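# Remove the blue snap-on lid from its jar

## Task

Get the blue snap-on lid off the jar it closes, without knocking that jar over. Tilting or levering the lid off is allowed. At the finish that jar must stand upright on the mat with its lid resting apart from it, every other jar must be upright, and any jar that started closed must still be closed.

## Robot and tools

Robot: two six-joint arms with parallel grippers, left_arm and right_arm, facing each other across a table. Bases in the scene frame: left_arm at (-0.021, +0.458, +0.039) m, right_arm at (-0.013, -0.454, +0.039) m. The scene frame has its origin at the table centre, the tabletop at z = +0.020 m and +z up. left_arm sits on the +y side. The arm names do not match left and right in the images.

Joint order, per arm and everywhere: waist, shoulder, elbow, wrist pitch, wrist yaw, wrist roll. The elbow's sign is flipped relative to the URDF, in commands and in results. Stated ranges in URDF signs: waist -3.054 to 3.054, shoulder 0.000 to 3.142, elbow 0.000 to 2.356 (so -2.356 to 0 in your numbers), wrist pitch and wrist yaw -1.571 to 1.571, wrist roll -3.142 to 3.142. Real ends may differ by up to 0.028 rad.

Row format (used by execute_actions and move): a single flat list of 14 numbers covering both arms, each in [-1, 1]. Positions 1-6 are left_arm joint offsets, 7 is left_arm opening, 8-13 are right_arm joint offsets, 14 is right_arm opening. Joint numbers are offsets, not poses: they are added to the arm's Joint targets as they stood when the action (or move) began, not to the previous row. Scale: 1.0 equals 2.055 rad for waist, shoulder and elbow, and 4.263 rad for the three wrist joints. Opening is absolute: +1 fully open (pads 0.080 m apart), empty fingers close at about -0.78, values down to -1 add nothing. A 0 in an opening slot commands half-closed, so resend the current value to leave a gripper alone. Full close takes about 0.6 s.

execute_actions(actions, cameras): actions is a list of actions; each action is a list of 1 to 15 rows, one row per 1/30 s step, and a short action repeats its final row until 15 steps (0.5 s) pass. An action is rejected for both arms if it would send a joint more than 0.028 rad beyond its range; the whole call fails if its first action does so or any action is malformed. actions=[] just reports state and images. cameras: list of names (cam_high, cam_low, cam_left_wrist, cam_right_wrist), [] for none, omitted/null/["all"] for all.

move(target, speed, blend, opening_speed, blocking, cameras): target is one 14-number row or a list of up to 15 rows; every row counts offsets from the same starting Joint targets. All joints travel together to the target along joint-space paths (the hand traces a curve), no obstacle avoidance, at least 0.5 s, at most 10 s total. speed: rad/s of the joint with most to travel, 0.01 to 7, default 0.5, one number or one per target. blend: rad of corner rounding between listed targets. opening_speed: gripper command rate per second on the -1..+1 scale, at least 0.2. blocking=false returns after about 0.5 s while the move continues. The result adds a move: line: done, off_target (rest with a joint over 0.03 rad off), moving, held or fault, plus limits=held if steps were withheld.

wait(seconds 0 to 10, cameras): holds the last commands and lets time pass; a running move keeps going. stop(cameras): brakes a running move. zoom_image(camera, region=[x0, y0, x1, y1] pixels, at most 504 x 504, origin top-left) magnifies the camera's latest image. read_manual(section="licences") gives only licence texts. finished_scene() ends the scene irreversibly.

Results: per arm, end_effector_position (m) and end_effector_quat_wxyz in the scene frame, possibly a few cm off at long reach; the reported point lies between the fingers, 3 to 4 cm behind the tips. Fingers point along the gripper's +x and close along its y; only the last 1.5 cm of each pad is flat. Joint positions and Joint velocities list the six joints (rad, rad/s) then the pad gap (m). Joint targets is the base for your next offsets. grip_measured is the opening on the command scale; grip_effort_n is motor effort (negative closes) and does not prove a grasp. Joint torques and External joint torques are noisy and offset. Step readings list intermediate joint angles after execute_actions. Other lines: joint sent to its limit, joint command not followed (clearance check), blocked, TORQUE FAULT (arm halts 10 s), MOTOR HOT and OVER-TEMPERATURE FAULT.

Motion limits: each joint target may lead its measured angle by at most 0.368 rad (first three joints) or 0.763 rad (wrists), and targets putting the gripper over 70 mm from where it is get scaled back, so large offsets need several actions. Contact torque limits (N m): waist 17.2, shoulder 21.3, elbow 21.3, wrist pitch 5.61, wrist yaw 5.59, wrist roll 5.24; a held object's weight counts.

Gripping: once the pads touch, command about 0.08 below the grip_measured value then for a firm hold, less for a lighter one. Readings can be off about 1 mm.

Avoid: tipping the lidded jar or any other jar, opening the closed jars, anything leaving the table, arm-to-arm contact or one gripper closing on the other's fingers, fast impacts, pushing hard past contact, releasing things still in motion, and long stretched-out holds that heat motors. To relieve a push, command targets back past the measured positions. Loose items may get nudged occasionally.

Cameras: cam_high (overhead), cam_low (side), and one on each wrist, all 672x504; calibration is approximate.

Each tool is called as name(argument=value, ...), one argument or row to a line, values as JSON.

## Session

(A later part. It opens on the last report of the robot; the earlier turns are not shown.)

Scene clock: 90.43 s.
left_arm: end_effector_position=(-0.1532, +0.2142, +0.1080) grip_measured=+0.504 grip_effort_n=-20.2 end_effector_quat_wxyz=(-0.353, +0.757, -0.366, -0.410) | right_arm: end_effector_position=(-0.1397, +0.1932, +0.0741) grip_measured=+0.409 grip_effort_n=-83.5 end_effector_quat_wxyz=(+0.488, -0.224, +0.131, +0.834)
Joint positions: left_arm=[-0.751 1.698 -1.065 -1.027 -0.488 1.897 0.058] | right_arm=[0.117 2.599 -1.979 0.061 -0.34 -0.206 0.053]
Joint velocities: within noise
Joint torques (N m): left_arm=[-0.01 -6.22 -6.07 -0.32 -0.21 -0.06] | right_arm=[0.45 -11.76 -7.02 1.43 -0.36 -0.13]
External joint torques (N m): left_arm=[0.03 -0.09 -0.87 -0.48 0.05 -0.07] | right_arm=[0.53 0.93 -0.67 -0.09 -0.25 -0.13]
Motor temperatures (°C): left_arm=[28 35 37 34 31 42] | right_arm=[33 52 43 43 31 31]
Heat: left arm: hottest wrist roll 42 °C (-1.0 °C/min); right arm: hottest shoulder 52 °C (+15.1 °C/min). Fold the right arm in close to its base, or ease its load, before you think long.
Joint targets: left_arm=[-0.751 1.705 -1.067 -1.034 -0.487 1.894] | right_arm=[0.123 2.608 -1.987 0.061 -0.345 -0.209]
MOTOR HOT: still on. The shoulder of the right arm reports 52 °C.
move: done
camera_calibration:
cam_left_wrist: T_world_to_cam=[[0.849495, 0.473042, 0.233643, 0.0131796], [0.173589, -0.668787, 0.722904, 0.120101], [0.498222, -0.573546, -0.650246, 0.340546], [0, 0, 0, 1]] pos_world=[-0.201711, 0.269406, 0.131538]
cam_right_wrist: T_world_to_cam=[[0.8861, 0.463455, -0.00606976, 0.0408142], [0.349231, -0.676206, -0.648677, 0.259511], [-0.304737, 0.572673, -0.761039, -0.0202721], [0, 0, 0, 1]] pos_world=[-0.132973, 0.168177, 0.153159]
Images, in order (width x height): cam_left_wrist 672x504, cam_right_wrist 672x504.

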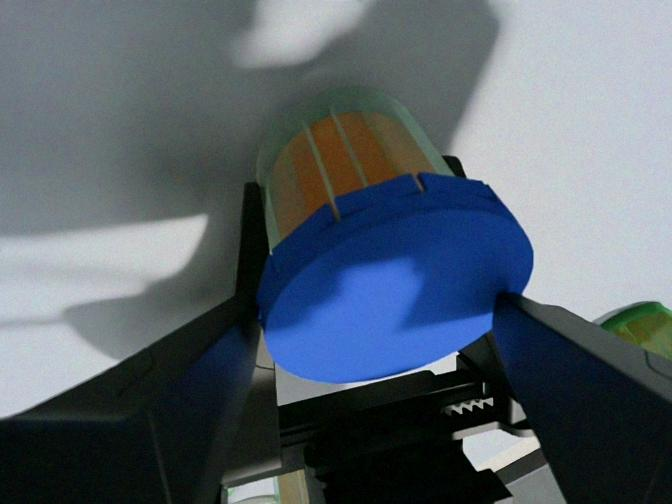

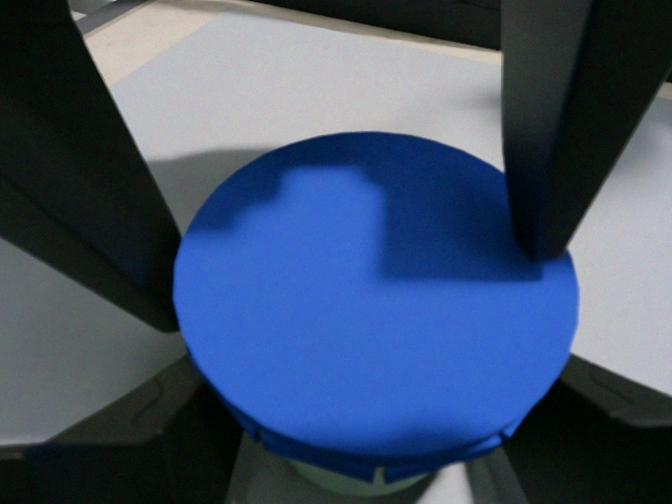

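move(
  target=[
    [0, 0, 0, 0, 0, 0, 1.0, 0, 0, 0, 0, 0, 0, 0.31],
    [-0.0574, -0.1732, 0.001, -0.0406, 0.0136, -0.0303, 1.0, 0, 0, 0, 0, 0, 0, 0.31],
    [0.0735, -0.3917, -0.1134, 0.1018, 0.0204, -0.3270, 1.0, 0, 0, 0, 0, 0, 0, 0.31],
  ],
  speed=[0.3, 0.4, 1.0],
  blend=[0, 0.05, 0],
  cameras=["cam_high", "cam_right_wrist"],
)

Scene clock: 116.77 s.
left_arm: end_effector_position=(-0.1212, +0.2101, +0.4540) grip_measured=+0.998 grip_effort_n=16.0 end_effector_quat_wxyz=(+0.582, +0.256, -0.163, -0.754) | right_arm: end_effector_position=(-0.1396, +0.1933, +0.0740) grip_measured=+0.409 grip_effort_n=-83.5 end_effector_quat_wxyz=(+0.488, -0.224, +0.130, +0.834)
Joint positions: left_arm=[-0.604 0.9 -1.29 -0.604 -0.403 0.502 0.08] | right_arm=[0.117 2.599 -1.979 0.061 -0.34 -0.208 0.053]
Joint velocities: within noise
Joint torques (N m): left_arm=[0.28 -1.48 -8.1 2.22 0.02 -0.12] | right_arm=[0.47 -11.75 -6.97 1.42 -0.41 -0.07]
External joint torques (N m): left_arm=[0.3 -0.25 -2.08 0.52 0.06 -0.09] | right_arm=[0.33 1.05 -0.55 -0.11 -0.28 -0.07]
Motor temperatures (°C): left_arm=[28 36 37 34 31 42] | right_arm=[32 63 45 43 31 31]
Heat: left arm: hottest wrist roll 42 °C (+0.0 °C/min); right arm: hottest shoulder 63 °C (+19.1 °C/min). Fold the right arm in close to its base, or ease its load, before you think long.
Joint targets: left_arm=[-0.600 0.900 -1.300 -0.600 -0.400 0.500] | right_arm=[0.123 2.608 -1.987 0.061 -0.345 -0.209]
MOTOR HOT: still on. The shoulder of the right arm reports 63 °C.
move: done
camera_calibration:
cam_right_wrist: T_world_to_cam=[[0.8858, 0.464047, -0.00422174, 0.0404758], [0.350754, -0.675442, -0.648652, 0.259618], [-0.303857, 0.573096, -0.761073, -0.0202505], [0, 0, 0, 1]] pos_world=[-0.133069, 0.16818, 0.153161]
Images, in order (width x height): cam_high 672x504, cam_right_wrist 672x504.

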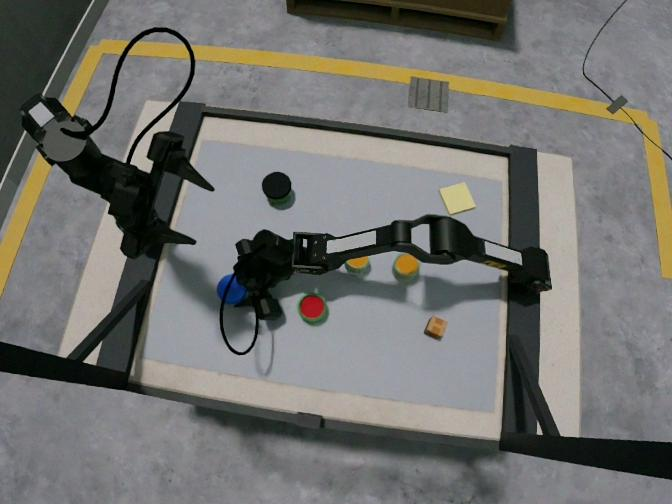

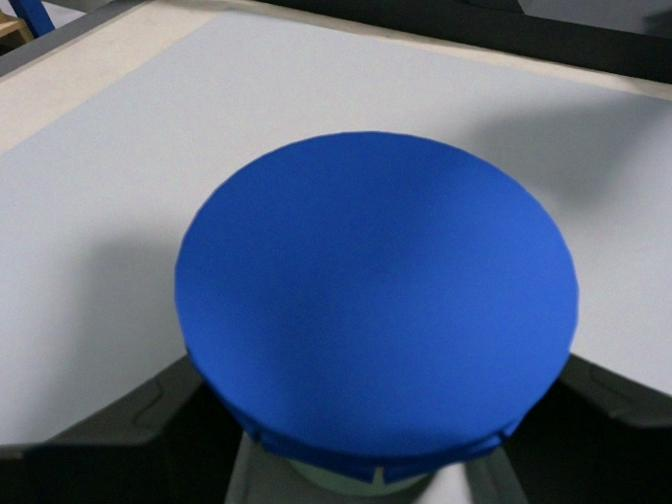

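move(
  target=[
    [0.5839,0.1460,0.1460,0.0938,0.0047,-0.5060,1.0,-0.0030,-0.1225,0.0031,-0.0579,-0.0011,-0.0008,0.31],
    [0.5839,0.1460,0.1460,0.0938,0.0047,-0.5060,1.0,-0.1425,-0.4560,0.5275,0.0215,0.2038,0.1287,0.31],
  ],
  speed=[0.4, 0.5],
  blend=[0.05, 0],
)

Scene clock: 126.80 s.
left_arm: end_effector_position=(+0.2312, +0.1853, +0.3254) grip_measured=+0.998 grip_effort_n=15.6 end_effector_quat_wxyz=(-0.724, +0.609, -0.312, +0.085) | right_arm: end_effector_position=(+0.1326, -0.0479, +0.1522) grip_measured=+0.409 grip_effort_n=-83.5 end_effector_quat_wxyz=(+0.889, -0.114, +0.248, +0.368)
Joint positions: left_arm=[0.597 1.195 -1.015 -0.204 -0.382 -1.654 0.08] | right_arm=[-0.171 1.695 -0.903 0.143 0.518 0.335 0.053]
Joint velocities: within noise
Joint torques (N m): left_arm=[0.25 -4.28 -6.11 2.1 -0.04 -0.05] | right_arm=[0.1 -9.25 -5.62 2.06 0.43 0.1]
External joint torques (N m): left_arm=[0.24 -0.17 0.82 0.5 0.06 -0.1] | right_arm=[0.02 -2.35 0.34 0.61 0.24 0.09]
Motor temperatures (°C): left_arm=[28 35 37 36 31 42] | right_arm=[32 68 43 44 31 31]
Heat: left arm: hottest wrist roll 42 °C (+0.0 °C/min); right arm: hottest shoulder 68 °C (+22.1 °C/min). Heating fast: the right arm's shoulder motor: a push or a pull is the cause, and it goes on while you think. Ease it with your next call, before anything else.
Joint targets: left_arm=[0.600 1.200 -1.000 -0.201 -0.380 -1.657] | right_arm=[-0.170 1.671 -0.903 0.152 0.523 0.339]
MOTOR HOT: still on. The shoulder of the right arm reports 68 °C.
move: done
camera_calibration:
cam_left_wrist: T_world_to_cam=[[0.255362, -0.254819, 0.932662, -0.305724], [-0.822771, -0.563894, 0.0712084, 0.299792], [0.507777, -0.785551, -0.353655, 0.214377], [0, 0, 0, 1]] pos_world=[0.215875, 0.259551, 0.339604]
cam_right_wrist: T_world_to_cam=[[0.689263, -0.724354, 0.0150941, -0.122207], [-0.558186, -0.544197, -0.626322, 0.175376], [0.461892, 0.423275, -0.779419, 0.15429], [0, 0, 0, 1]] pos_world=[0.11086, -0.058389, 0.231943]

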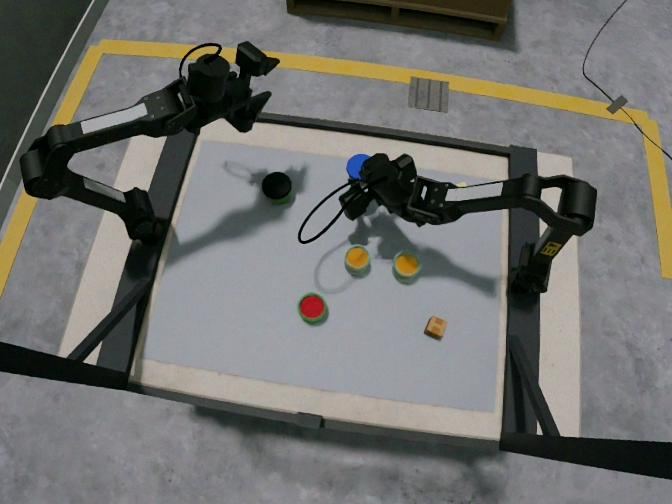

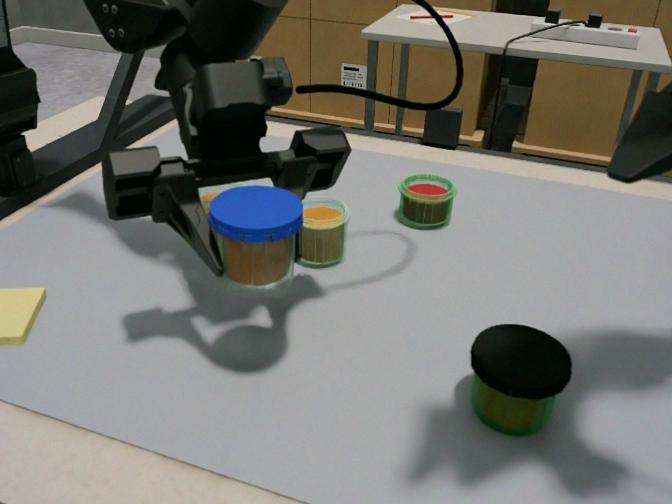

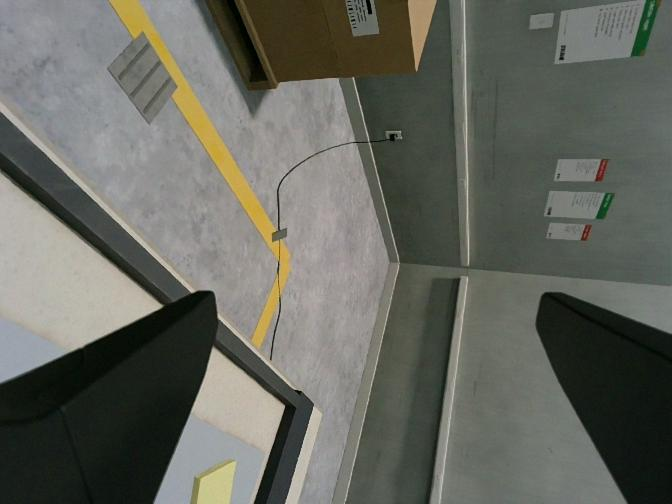

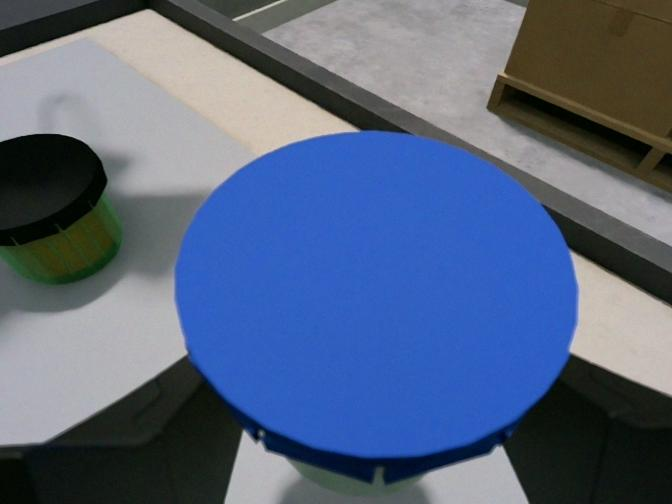

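move(
  target=[-0.2825,0.1079,0.2697,0.2184,-0.0389,-0.0101,-0.15,0,0,0,0,0,0,0.31],
  speed=0.8,
)

Scene clock: 133.37 s.
left_arm: end_effector_position=(+0.0642, +0.0990, +0.1926) grip_measured=-0.147 grip_effort_n=-16.0 end_effector_quat_wxyz=(+0.650, -0.587, +0.398, -0.274) | right_arm: end_effector_position=(+0.1326, -0.0478, +0.1523) grip_measured=+0.409 grip_effort_n=-83.5 end_effector_quat_wxyz=(+0.889, -0.114, +0.248, +0.368)
Joint positions: left_arm=[0.023 1.416 -0.459 0.727 -0.542 -1.698 0.028] | right_arm=[-0.171 1.695 -0.903 0.143 0.518 0.335 0.053]
Joint velocities: within noise
Joint torques (N m): left_arm=[-0.31 -4.54 -4.75 2.07 -0.23 -0.02] | right_arm=[-0.03 -9.37 -5.67 2.06 0.42 0.11]
External joint torques (N m): left_arm=[-0.26 -0.06 0.92 0.49 -0.15 -0.07] | right_arm=[-0.04 -2.49 0.29 0.61 0.22 0.11]
Motor temperatures (°C): left_arm=[28 35 37 37 31 42] | right_arm=[32 65 43 45 31 31]
Heat: left arm: hottest wrist roll 42 °C (+0.0 °C/min); right arm: hottest shoulder 65 °C (+17.2 °C/min). Fold the right arm in close to its base, or ease its load, before you think long.
Joint targets: left_arm=[0.020 1.422 -0.446 0.731 -0.546 -1.700] | right_arm=[-0.170 1.671 -0.903 0.153 0.523 0.339]
MOTOR HOT: still on. The shoulder of the right arm reports 65 °C.
move: done
camera_calibration:
cam_left_wrist: T_world_to_cam=[[0.105198, -0.172038, 0.979457, -0.168748], [-0.98129, -0.177669, 0.074188, 0.094604], [0.161256, -0.968936, -0.187509, 0.192831], [0, 0, 0, 1]] pos_world=[0.0794907, 0.174618, 0.194421]
cam_right_wrist: T_world_to_cam=[[0.689247, -0.724373, 0.0148883, -0.12216], [-0.558129, -0.543943, -0.626592, 0.175511], [0.461985, 0.423568, -0.779205, 0.154325], [0, 0, 0, 1]] pos_world=[0.11086, -0.0583879, 0.232043]

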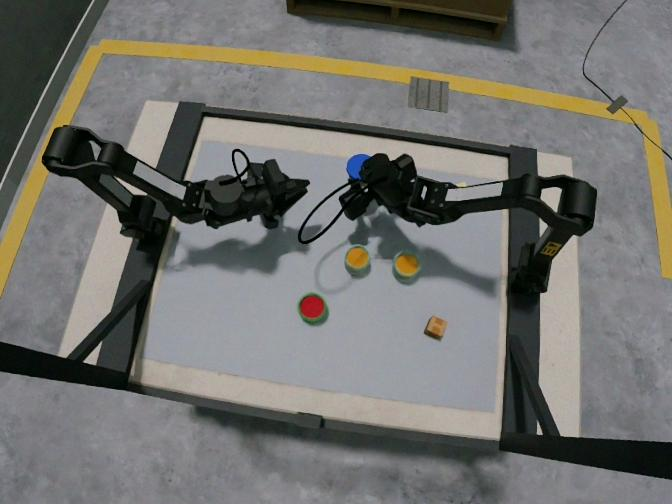

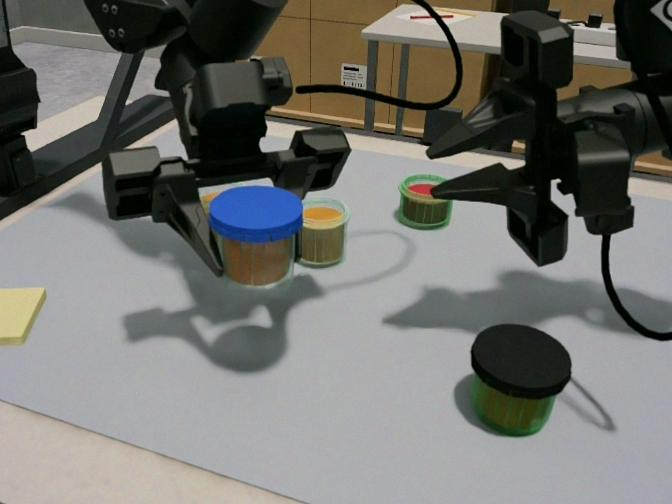

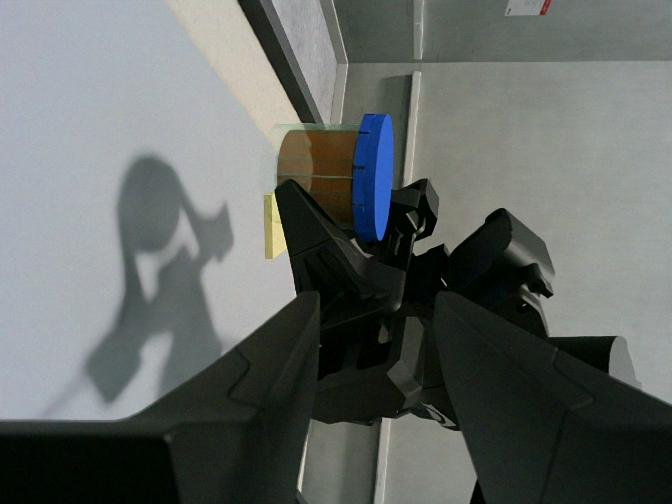

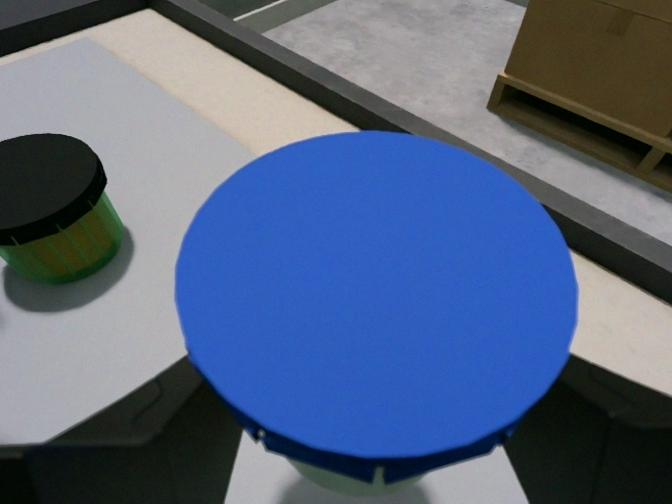

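zoom_image(
  camera="cam_left_wrist",
  region=[250, 90, 450, 290],
)

Scaled by 2.520.

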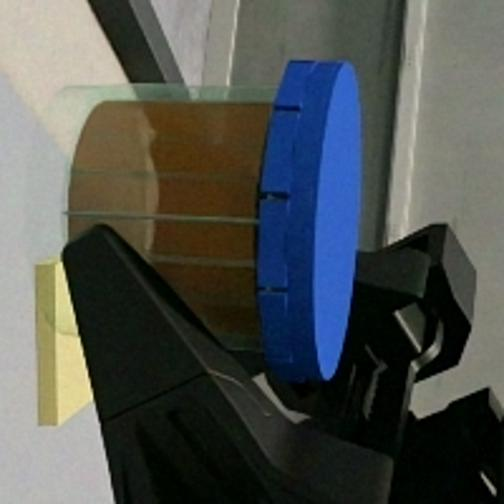

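move(
  target=[0.0690,0.1305,-0.1019,0.0178,0.0323,0.0088,-0.15,0,0,0,0,0,0,0.31],
  speed=0.4,
  cameras=["cam_low","cam_left_wrist"],
)

zoom_image(
  camera="cam_left_wrist",
  region=[220, 50, 472, 302],
)

Scene clock: 139.53 s.
left_arm: end_effector_position=(+0.1040, +0.0481, +0.1747) grip_measured=-0.147 grip_effort_n=-16.5 end_effector_quat_wxyz=(+0.656, -0.580, +0.403, -0.268) | right_arm: end_effector_position=(+0.1326, -0.0478, +0.1523) grip_measured=+0.409 grip_effort_n=-83.5 end_effector_quat_wxyz=(+0.889, -0.114, +0.248, +0.368)
Joint positions: left_arm=[0.158 1.682 -0.64 0.802 -0.411 -1.665 0.028] | right_arm=[-0.171 1.695 -0.903 0.143 0.518 0.335 0.053]
Joint velocities: within noise
Joint torques (N m): left_arm=[0.28 -6.31 -8.01 2.14 -0.01 0.14] | right_arm=[0.05 -9.3 -5.61 2.03 0.43 0.08]
External joint torques (N m): left_arm=[0.3 -0.03 -2.6 0.51 0.06 0.09] | right_arm=[-0.01 -2.46 0.31 0.6 0.24 0.08]
Motor temperatures (°C): left_arm=[28 35 37 38 31 42] | right_arm=[32 63 43 46 31 31]
Heat: left arm: hottest wrist roll 42 °C (+0.0 °C/min); right arm: hottest shoulder 63 °C (+14.1 °C/min). Fold the right arm in close to its base, or ease its load, before you think long.
Joint targets: left_arm=[0.161 1.690 -0.655 0.806 -0.408 -1.663] | right_arm=[-0.170 1.671 -0.903 0.153 0.523 0.339]
MOTOR HOT: still on. The shoulder of the right arm reports 63 °C.
move: done
camera_calibration:
cam_left_wrist: T_world_to_cam=[[0.109736, -0.195194, 0.974606, -0.162698], [-0.980894, -0.179736, 0.0744458, 0.12596], [0.160641, -0.964155, -0.211188, 0.137662], [0, 0, 0, 1]] pos_world=[0.119293, 0.123609, 0.178262]
Images, in order (width x height): cam_low 672x504, cam_left_wrist 672x504.

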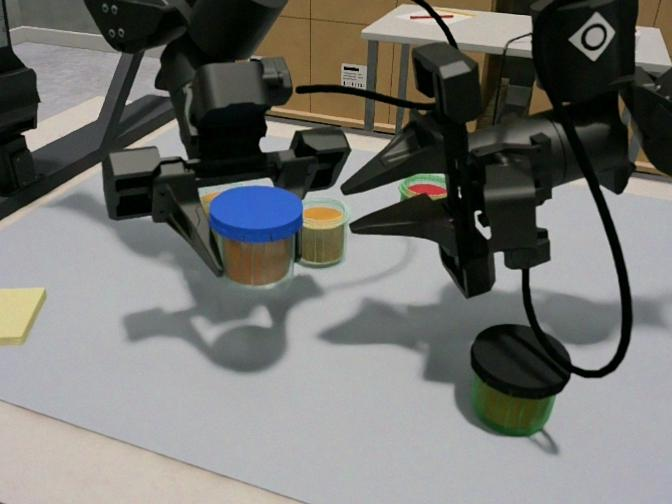

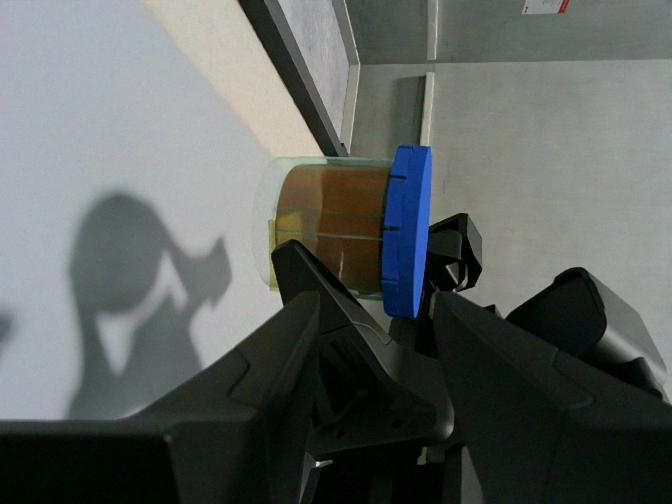

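Scaled by 2.000.

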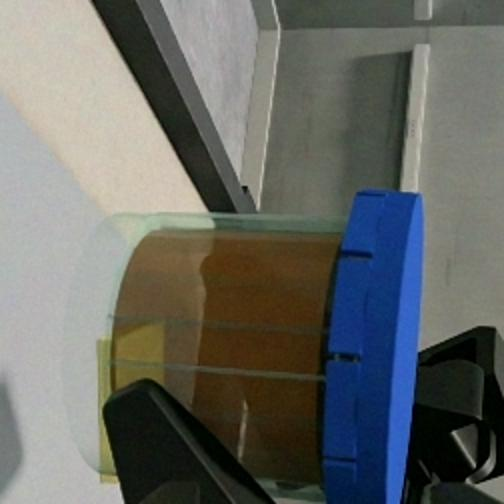

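zoom_image(
  camera="cam_left_wrist",
  region=[340, 210, 480, 350],
)

Scaled by 3.600.

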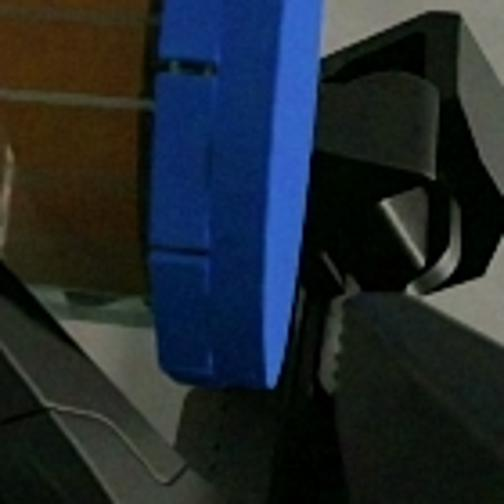

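move(
  target=[0.0196,0.0521,-0.0674,-0.0065,0.0091,0.0023,-0.15,0,0,0,0,0,0,0.31],
  speed=0.15,
  cameras=["cam_low","cam_left_wrist","cam_right_wrist"],
)

zoom_image(
  camera="cam_left_wrist",
  region=[300, 200, 500, 400],
)

zoom_image(
  camera="cam_low",
  region=[180, 150, 360, 310],
)

Scene clock: 144.13 s.
left_arm: end_effector_position=(+0.1221, +0.0171, +0.1771) grip_measured=-0.147 grip_effort_n=-17.0 end_effector_quat_wxyz=(+0.654, -0.581, +0.402, -0.269) | right_arm: end_effector_position=(+0.1326, -0.0478, +0.1523) grip_measured=+0.409 grip_effort_n=-83.5 end_effector_quat_wxyz=(+0.889, -0.114, +0.248, +0.368)
Joint positions: left_arm=[0.198 1.789 -0.778 0.78 -0.372 -1.655 0.028] | right_arm=[-0.171 1.695 -0.903 0.143 0.518 0.335 0.053]
Joint velocities: within noise
Joint torques (N m): left_arm=[0.31 -7.35 -8.2 1.74 0 0.12] | right_arm=[0.05 -9.3 -5.76 2.06 0.44 0.09]
External joint torques (N m): left_arm=[0.32 -0.17 -2.67 0.1 0.06 0.07] | right_arm=[0.04 -2.5 0.11 0.65 0.24 0.09]
Motor temperatures (°C): left_arm=[28 35 38 38 31 42] | right_arm=[32 61 43 46 31 31]
Heat: left arm: hottest wrist roll 42 °C (+0.0 °C/min); right arm: hottest shoulder 61 °C (+11.2 °C/min). Fold the right arm in close to its base, or ease its load, before you think long.
Joint targets: left_arm=[0.202 1.797 -0.793 0.779 -0.369 -1.653] | right_arm=[-0.170 1.671 -0.903 0.153 0.523 0.339]
MOTOR HOT: still on. The shoulder of the right arm reports 61 °C.
move: done
camera_calibration:
cam_left_wrist: T_world_to_cam=[[0.108975, -0.189549, 0.975805, -0.173313], [-0.980877, -0.179755, 0.0746245, 0.137979], [0.161261, -0.965277, -0.205514, 0.104386], [0, 0, 0, 1]] pos_world=[0.137394, 0.0927125, 0.180276]
cam_right_wrist: T_world_to_cam=[[0.689247, -0.724373, 0.0148883, -0.12216], [-0.558129, -0.543943, -0.626592, 0.175511], [0.461985, 0.423568, -0.779205, 0.154325], [0, 0, 0, 1]] pos_world=[0.11086, -0.0583879, 0.232043]
Images, in order (width x height): cam_low 672x504, cam_left_wrist 672x504, cam_right_wrist 672x504.

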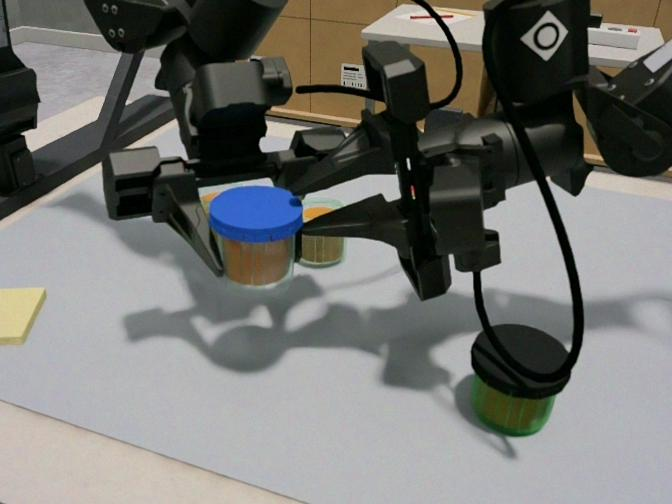

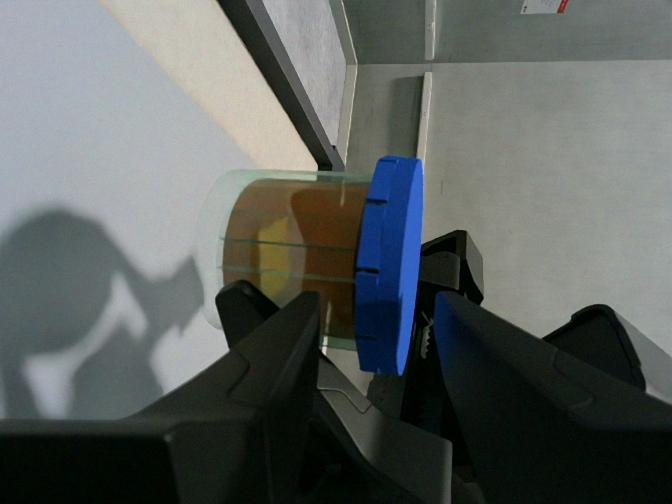

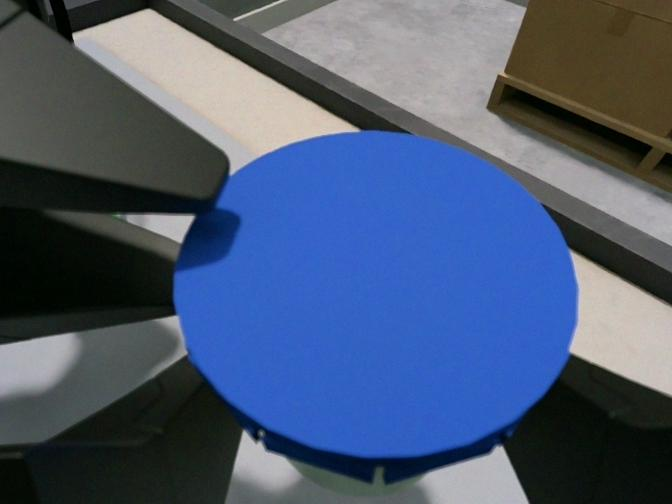

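Scaled by 2.520.

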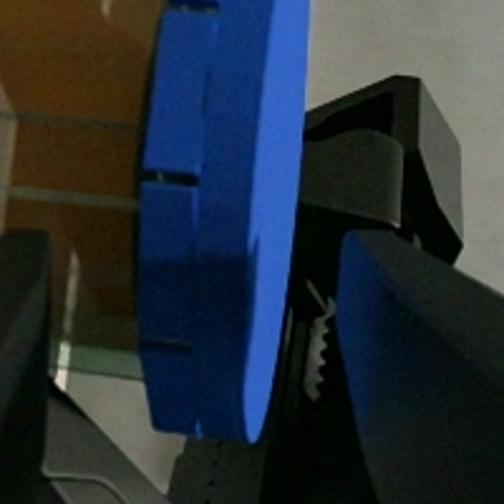

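Scaled by 2.800.

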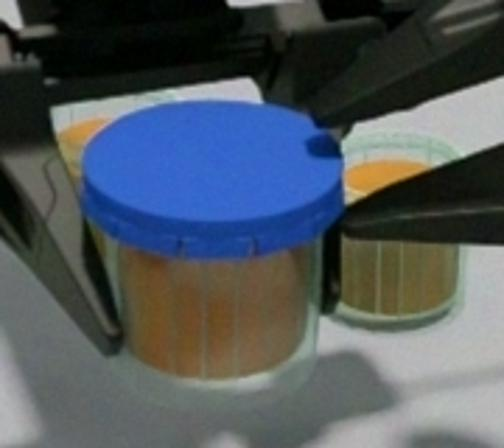

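move(
  target=[0.0014,0.0058,-0.0037,0.0011,0.0007,0.0002,-0.42,0,0,0,0,0,0,0.31],
  speed=0.1,
  opening_speed=1.0,
  cameras=["cam_low","cam_left_wrist","cam_right_wrist"],
)

zoom_image(
  camera="cam_left_wrist",
  region=[300, 200, 460, 400],
)

zoom_image(
  camera="cam_low",
  region=[240, 160, 360, 280],
)

Scene clock: 146.67 s.
left_arm: end_effector_position=(+0.1233, +0.0150, +0.1752) grip_measured=-0.416 grip_effort_n=-17.0 end_effector_quat_wxyz=(+0.655, -0.580, +0.403, -0.268) | right_arm: end_effector_position=(+0.1326, -0.0479, +0.1522) grip_measured=+0.409 grip_effort_n=-83.5 end_effector_quat_wxyz=(+0.889, -0.114, +0.248, +0.368)
Joint positions: left_arm=[0.201 1.8 -0.786 0.78 -0.369 -1.654 0.016] | right_arm=[-0.171 1.695 -0.902 0.143 0.518 0.335 0.053]
Joint velocities: within noise
Joint torques (N m): left_arm=[0.25 -7.3 -8.14 2.12 0.02 0.12] | right_arm=[0 -9.42 -5.64 2.06 0.44 0.09]
External joint torques (N m): left_arm=[0.28 -0.03 -2.63 0.48 0.09 0.07] | right_arm=[-0.05 -2.55 0.32 0.62 0.25 0.09]
Motor temperatures (°C): left_arm=[28 36 38 38 31 42] | right_arm=[32 61 43 47 31 31]
Heat: left arm: hottest wrist roll 42 °C (+0.0 °C/min); right arm: hottest shoulder 61 °C (+10.1 °C/min). Fold the right arm in close to its base, or ease its load, before you think long.
Joint targets: left_arm=[0.205 1.809 -0.801 0.784 -0.366 -1.652] | right_arm=[-0.170 1.671 -0.903 0.153 0.523 0.339]
MOTOR HOT: still on. The shoulder of the right arm reports 61 °C.
move: done
camera_calibration:
cam_left_wrist: T_world_to_cam=[[0.109486, -0.192818, 0.975107, -0.171826], [-0.980921, -0.179505, 0.0746436, 0.138885], [0.160644, -0.964676, -0.208792, 0.102429], [0, 0, 0, 1]] pos_world=[0.138593, 0.0906103, 0.178568]
cam_right_wrist: T_world_to_cam=[[0.689263, -0.724354, 0.0150941, -0.122278], [-0.558186, -0.544197, -0.626322, 0.175259], [0.461892, 0.423275, -0.779419, 0.154254], [0, 0, 0, 1]] pos_world=[0.11086, -0.058489, 0.231843]
Images, in order (width x height): cam_low 672x504, cam_left_wrist 672x504, cam_right_wrist 672x504.

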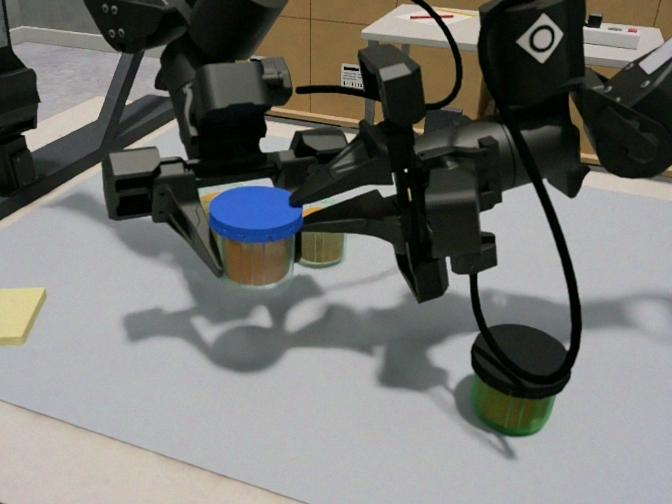

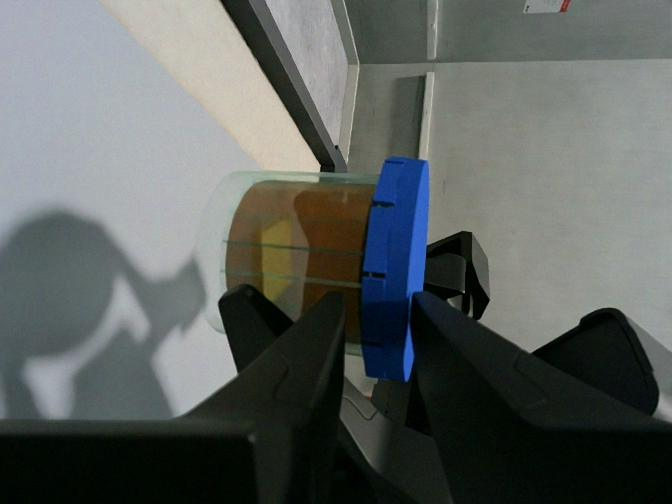

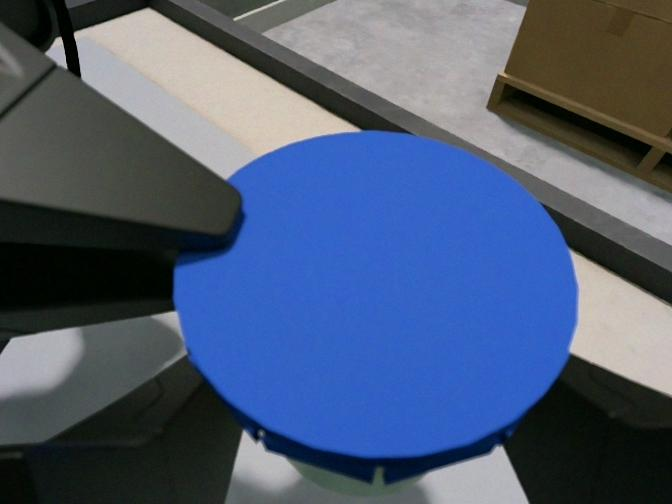

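Scaled by 2.520.

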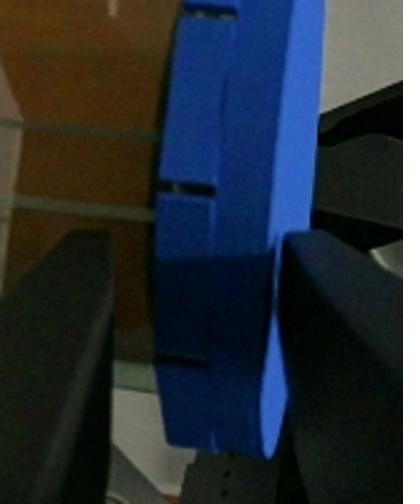

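Scaled by 4.200.

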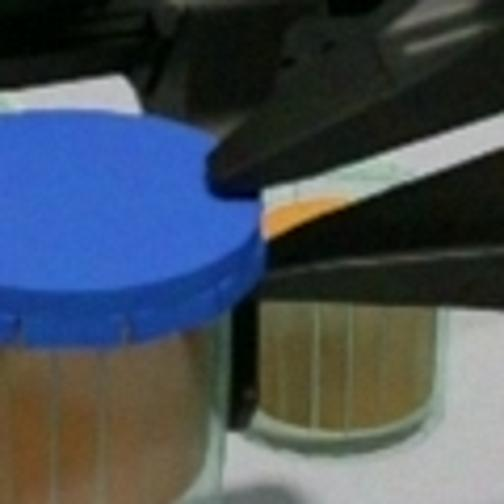

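move(
  target=[
    [0,0,0,0.0028,0,0,-0.42,0,0,0,0,0,0,0.31],
    [0,0,0,0.0028,0,0,-0.60,0,0,0,0,0,0,0.31],
  ],
  speed=0.1,
  opening_speed=0.5,
  cameras=["cam_low","cam_left_wrist","cam_right_wrist"],
)

zoom_image(
  camera="cam_left_wrist",
  region=[300, 200, 460, 400],
)

zoom_image(
  camera="cam_low",
  region=[240, 160, 360, 280],
)

Scene clock: 151.00 s.
left_arm: end_effector_position=(+0.1234, +0.0144, +0.1772) grip_measured=-0.582 grip_effort_n=-83.5 end_effector_quat_wxyz=(+0.652, -0.583, +0.401, -0.271) | right_arm: end_effector_position=(+0.1328, -0.0483, +0.1523) grip_measured=+0.409 grip_effort_n=-83.5 end_effector_quat_wxyz=(+0.889, -0.113, +0.249, +0.367)
Joint positions: left_arm=[0.201 1.801 -0.786 0.793 -0.369 -1.654 0.009] | right_arm=[-0.171 1.694 -0.902 0.143 0.52 0.339 0.053]
Joint velocities: within noise
Joint torques (N m): left_arm=[0.26 -7.44 -8.16 2.08 0 0.13] | right_arm=[0.11 -9.17 -5.76 2.04 0.35 0.01]
External joint torques (N m): left_arm=[0.32 -0.13 -2.6 0.42 0.05 0.08] | right_arm=[0.06 -2.39 0.15 0.61 0.16 0.01]
Motor temperatures (°C): left_arm=[28 36 39 38 31 42] | right_arm=[32 60 42 47 31 31]
Heat: left arm: hottest wrist roll 42 °C (+0.0 °C/min); right arm: hottest shoulder 60 °C (+8.0 °C/min). Fold the right arm in close to its base, or ease its load, before you think long.
Joint targets: left_arm=[0.204 1.809 -0.801 0.795 -0.366 -1.652] | right_arm=[-0.170 1.671 -0.903 0.153 0.523 0.339]
MOTOR HOT: still on. The shoulder of the right arm reports 60 °C.
move: done
camera_calibration:
cam_left_wrist: T_world_to_cam=[[0.107131, -0.182434, 0.977364, -0.17418], [-0.981164, -0.178336, 0.0742599, 0.138762], [0.160751, -0.96691, -0.198103, 0.100261], [0, 0, 0, 1]] pos_world=[0.138691, 0.0899136, 0.179795]
cam_right_wrist: T_world_to_cam=[[0.686642, -0.726874, 0.013268, -0.12214], [-0.56057, -0.540987, -0.626972, 0.175819], [0.462908, 0.423068, -0.778929, 0.154171], [0, 0, 0, 1]] pos_world=[0.111058, -0.0588891, 0.231942]
Images, in order (width x height): cam_low 672x504, cam_left_wrist 672x504, cam_right_wrist 672x504.

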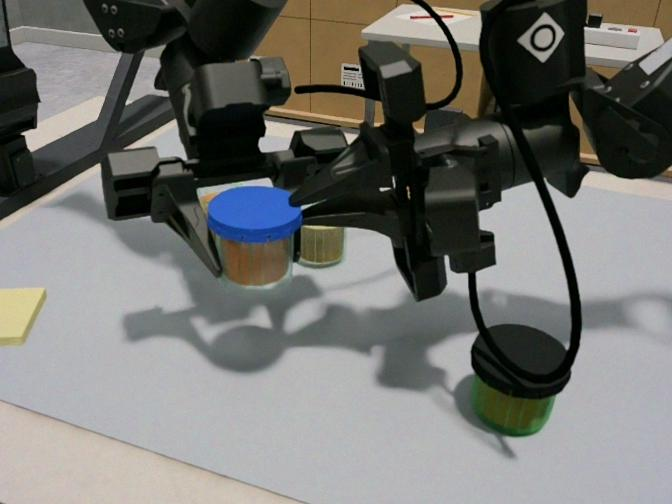

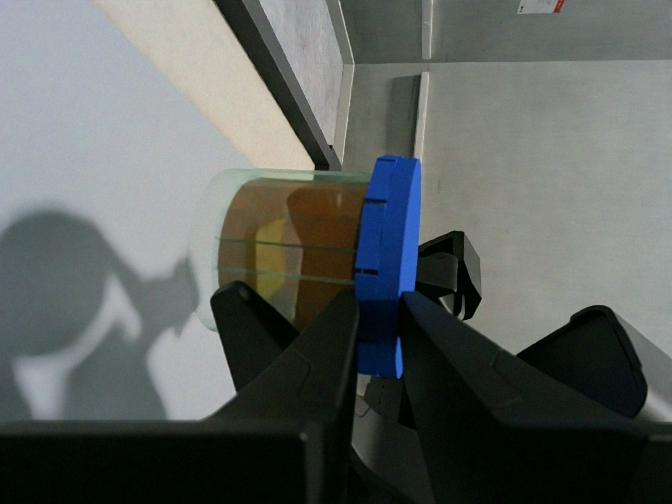

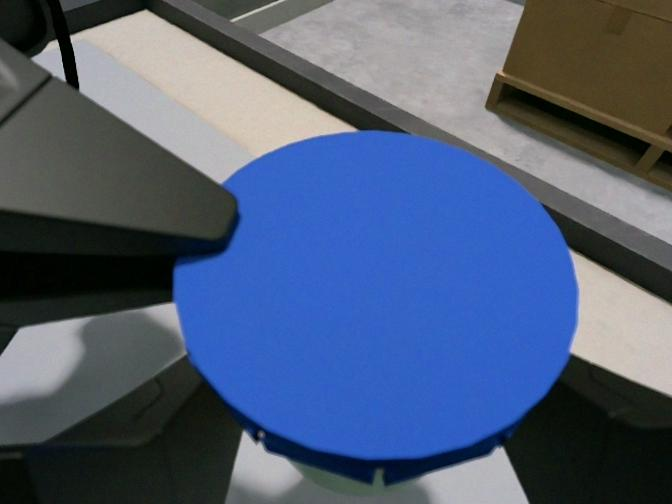

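Scaled by 2.520.

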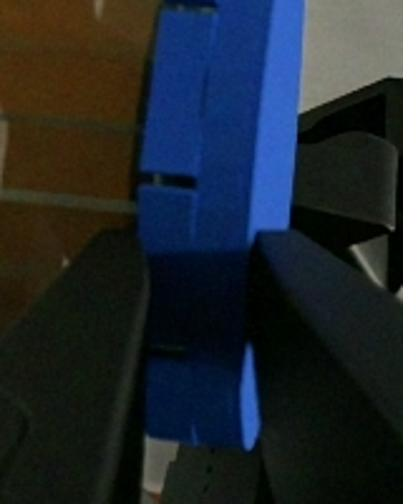

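Scaled by 4.200.

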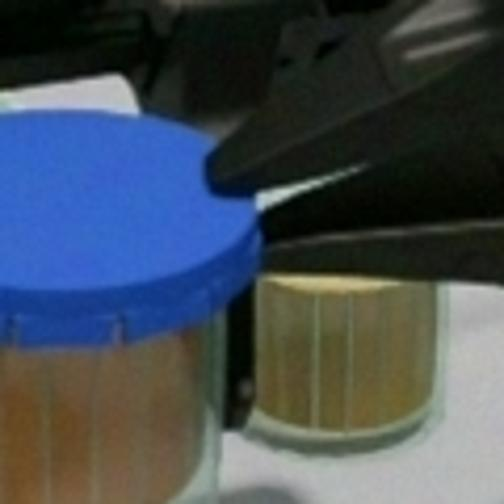

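move(
  target=[0.0012,-0.0185,-0.0195,-0.0315,0.0015,-0.0035,-0.62,0,0,0,0,0,0,0.31],
  speed=0.15,
  cameras=["cam_low","cam_left_wrist","cam_right_wrist"],
)

zoom_image(
  camera="cam_low",
  region=[180, 160, 360, 300],
)

Scene clock: 157.57 s.
left_arm: end_effector_position=(+0.1244, +0.0130, +0.1778) grip_measured=-0.582 grip_effort_n=-83.5 end_effector_quat_wxyz=(+0.664, -0.568, +0.415, -0.253) | right_arm: end_effector_position=(+0.1335, -0.0495, +0.1510) grip_measured=+0.409 grip_effort_n=-83.5 end_effector_quat_wxyz=(+0.890, -0.113, +0.250, +0.365)
Joint positions: left_arm=[0.203 1.777 -0.826 0.666 -0.364 -1.665 0.009] | right_arm=[-0.173 1.694 -0.898 0.143 0.52 0.341 0.053]
Joint velocities: within noise
Joint torques (N m): left_arm=[0.32 -9.27 -8.41 1.5 0.08 0] | right_arm=[0.17 -9.27 -6.09 2.07 0.31 -0.06]
External joint torques (N m): left_arm=[0.37 -1.86 -2.6 -0.16 0.16 -0.05] | right_arm=[0.08 -2.39 -0.12 0.61 0.12 -0.07]
Motor temperatures (°C): left_arm=[28 36 41 39 31 42] | right_arm=[32 58 42 47 31 31]
Heat: left arm: hottest wrist roll 42 °C (+0.0 °C/min); right arm: hottest shoulder 58 °C (+2.0 °C/min). Fold the right arm in close to its base, or ease its load, before you think long.
Joint targets: left_arm=[0.207 1.771 -0.841 0.661 -0.360 -1.667] | right_arm=[-0.170 1.671 -0.902 0.153 0.524 0.339]
MOTOR HOT: still on. The shoulder of the right arm reports 58 °C.
move: done
camera_calibration:
cam_left_wrist: T_world_to_cam=[[0.129125, -0.23598, 0.963141, -0.174646], [-0.979154, -0.183917, 0.0862098, 0.137145], [0.156794, -0.954195, -0.254809, 0.109294], [0, 0, 0, 1]] pos_world=[0.139701, 0.0882985, 0.184234]
cam_right_wrist: T_world_to_cam=[[0.684155, -0.72921, 0.0135883, -0.123268], [-0.563524, -0.540351, -0.62487, 0.174901], [0.463003, 0.419851, -0.780611, 0.153436], [0, 0, 0, 1]] pos_world=[0.111854, -0.0598006, 0.23074]
Images, in order (width x height): cam_low 672x504, cam_left_wrist 672x504, cam_right_wrist 672x504.

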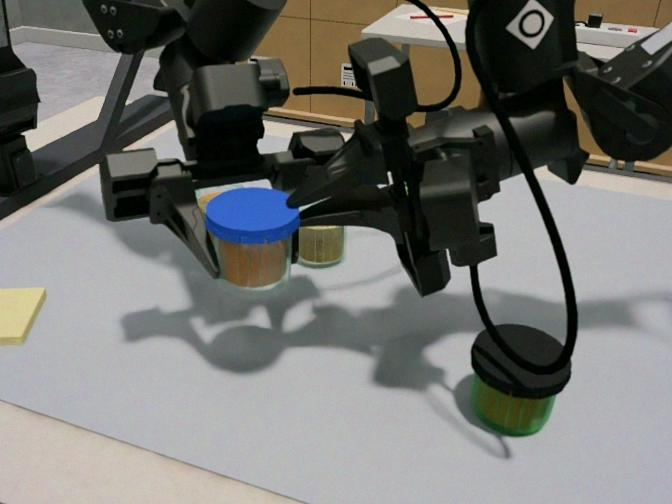

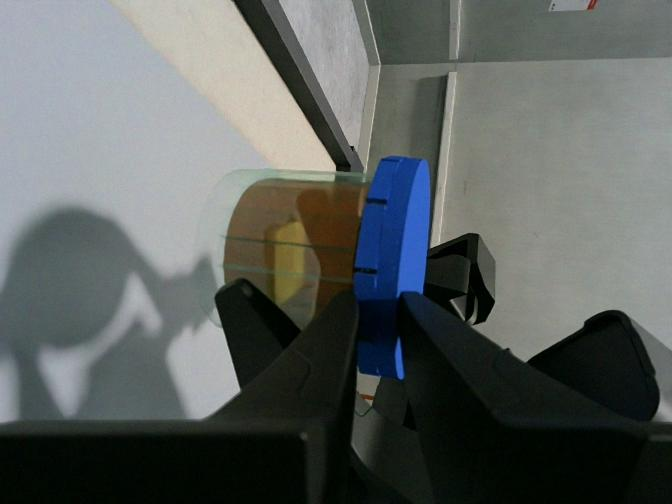

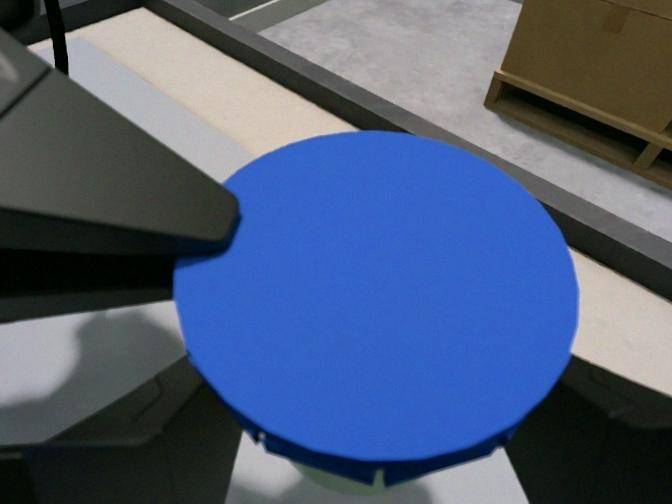

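Scaled by 2.800.

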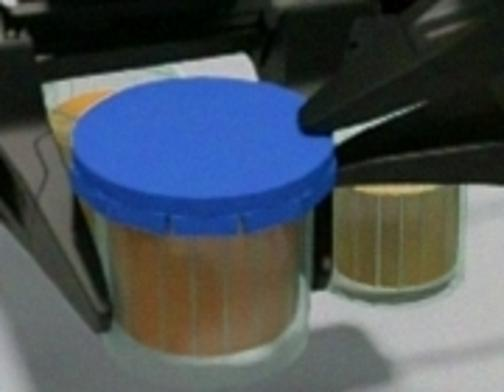

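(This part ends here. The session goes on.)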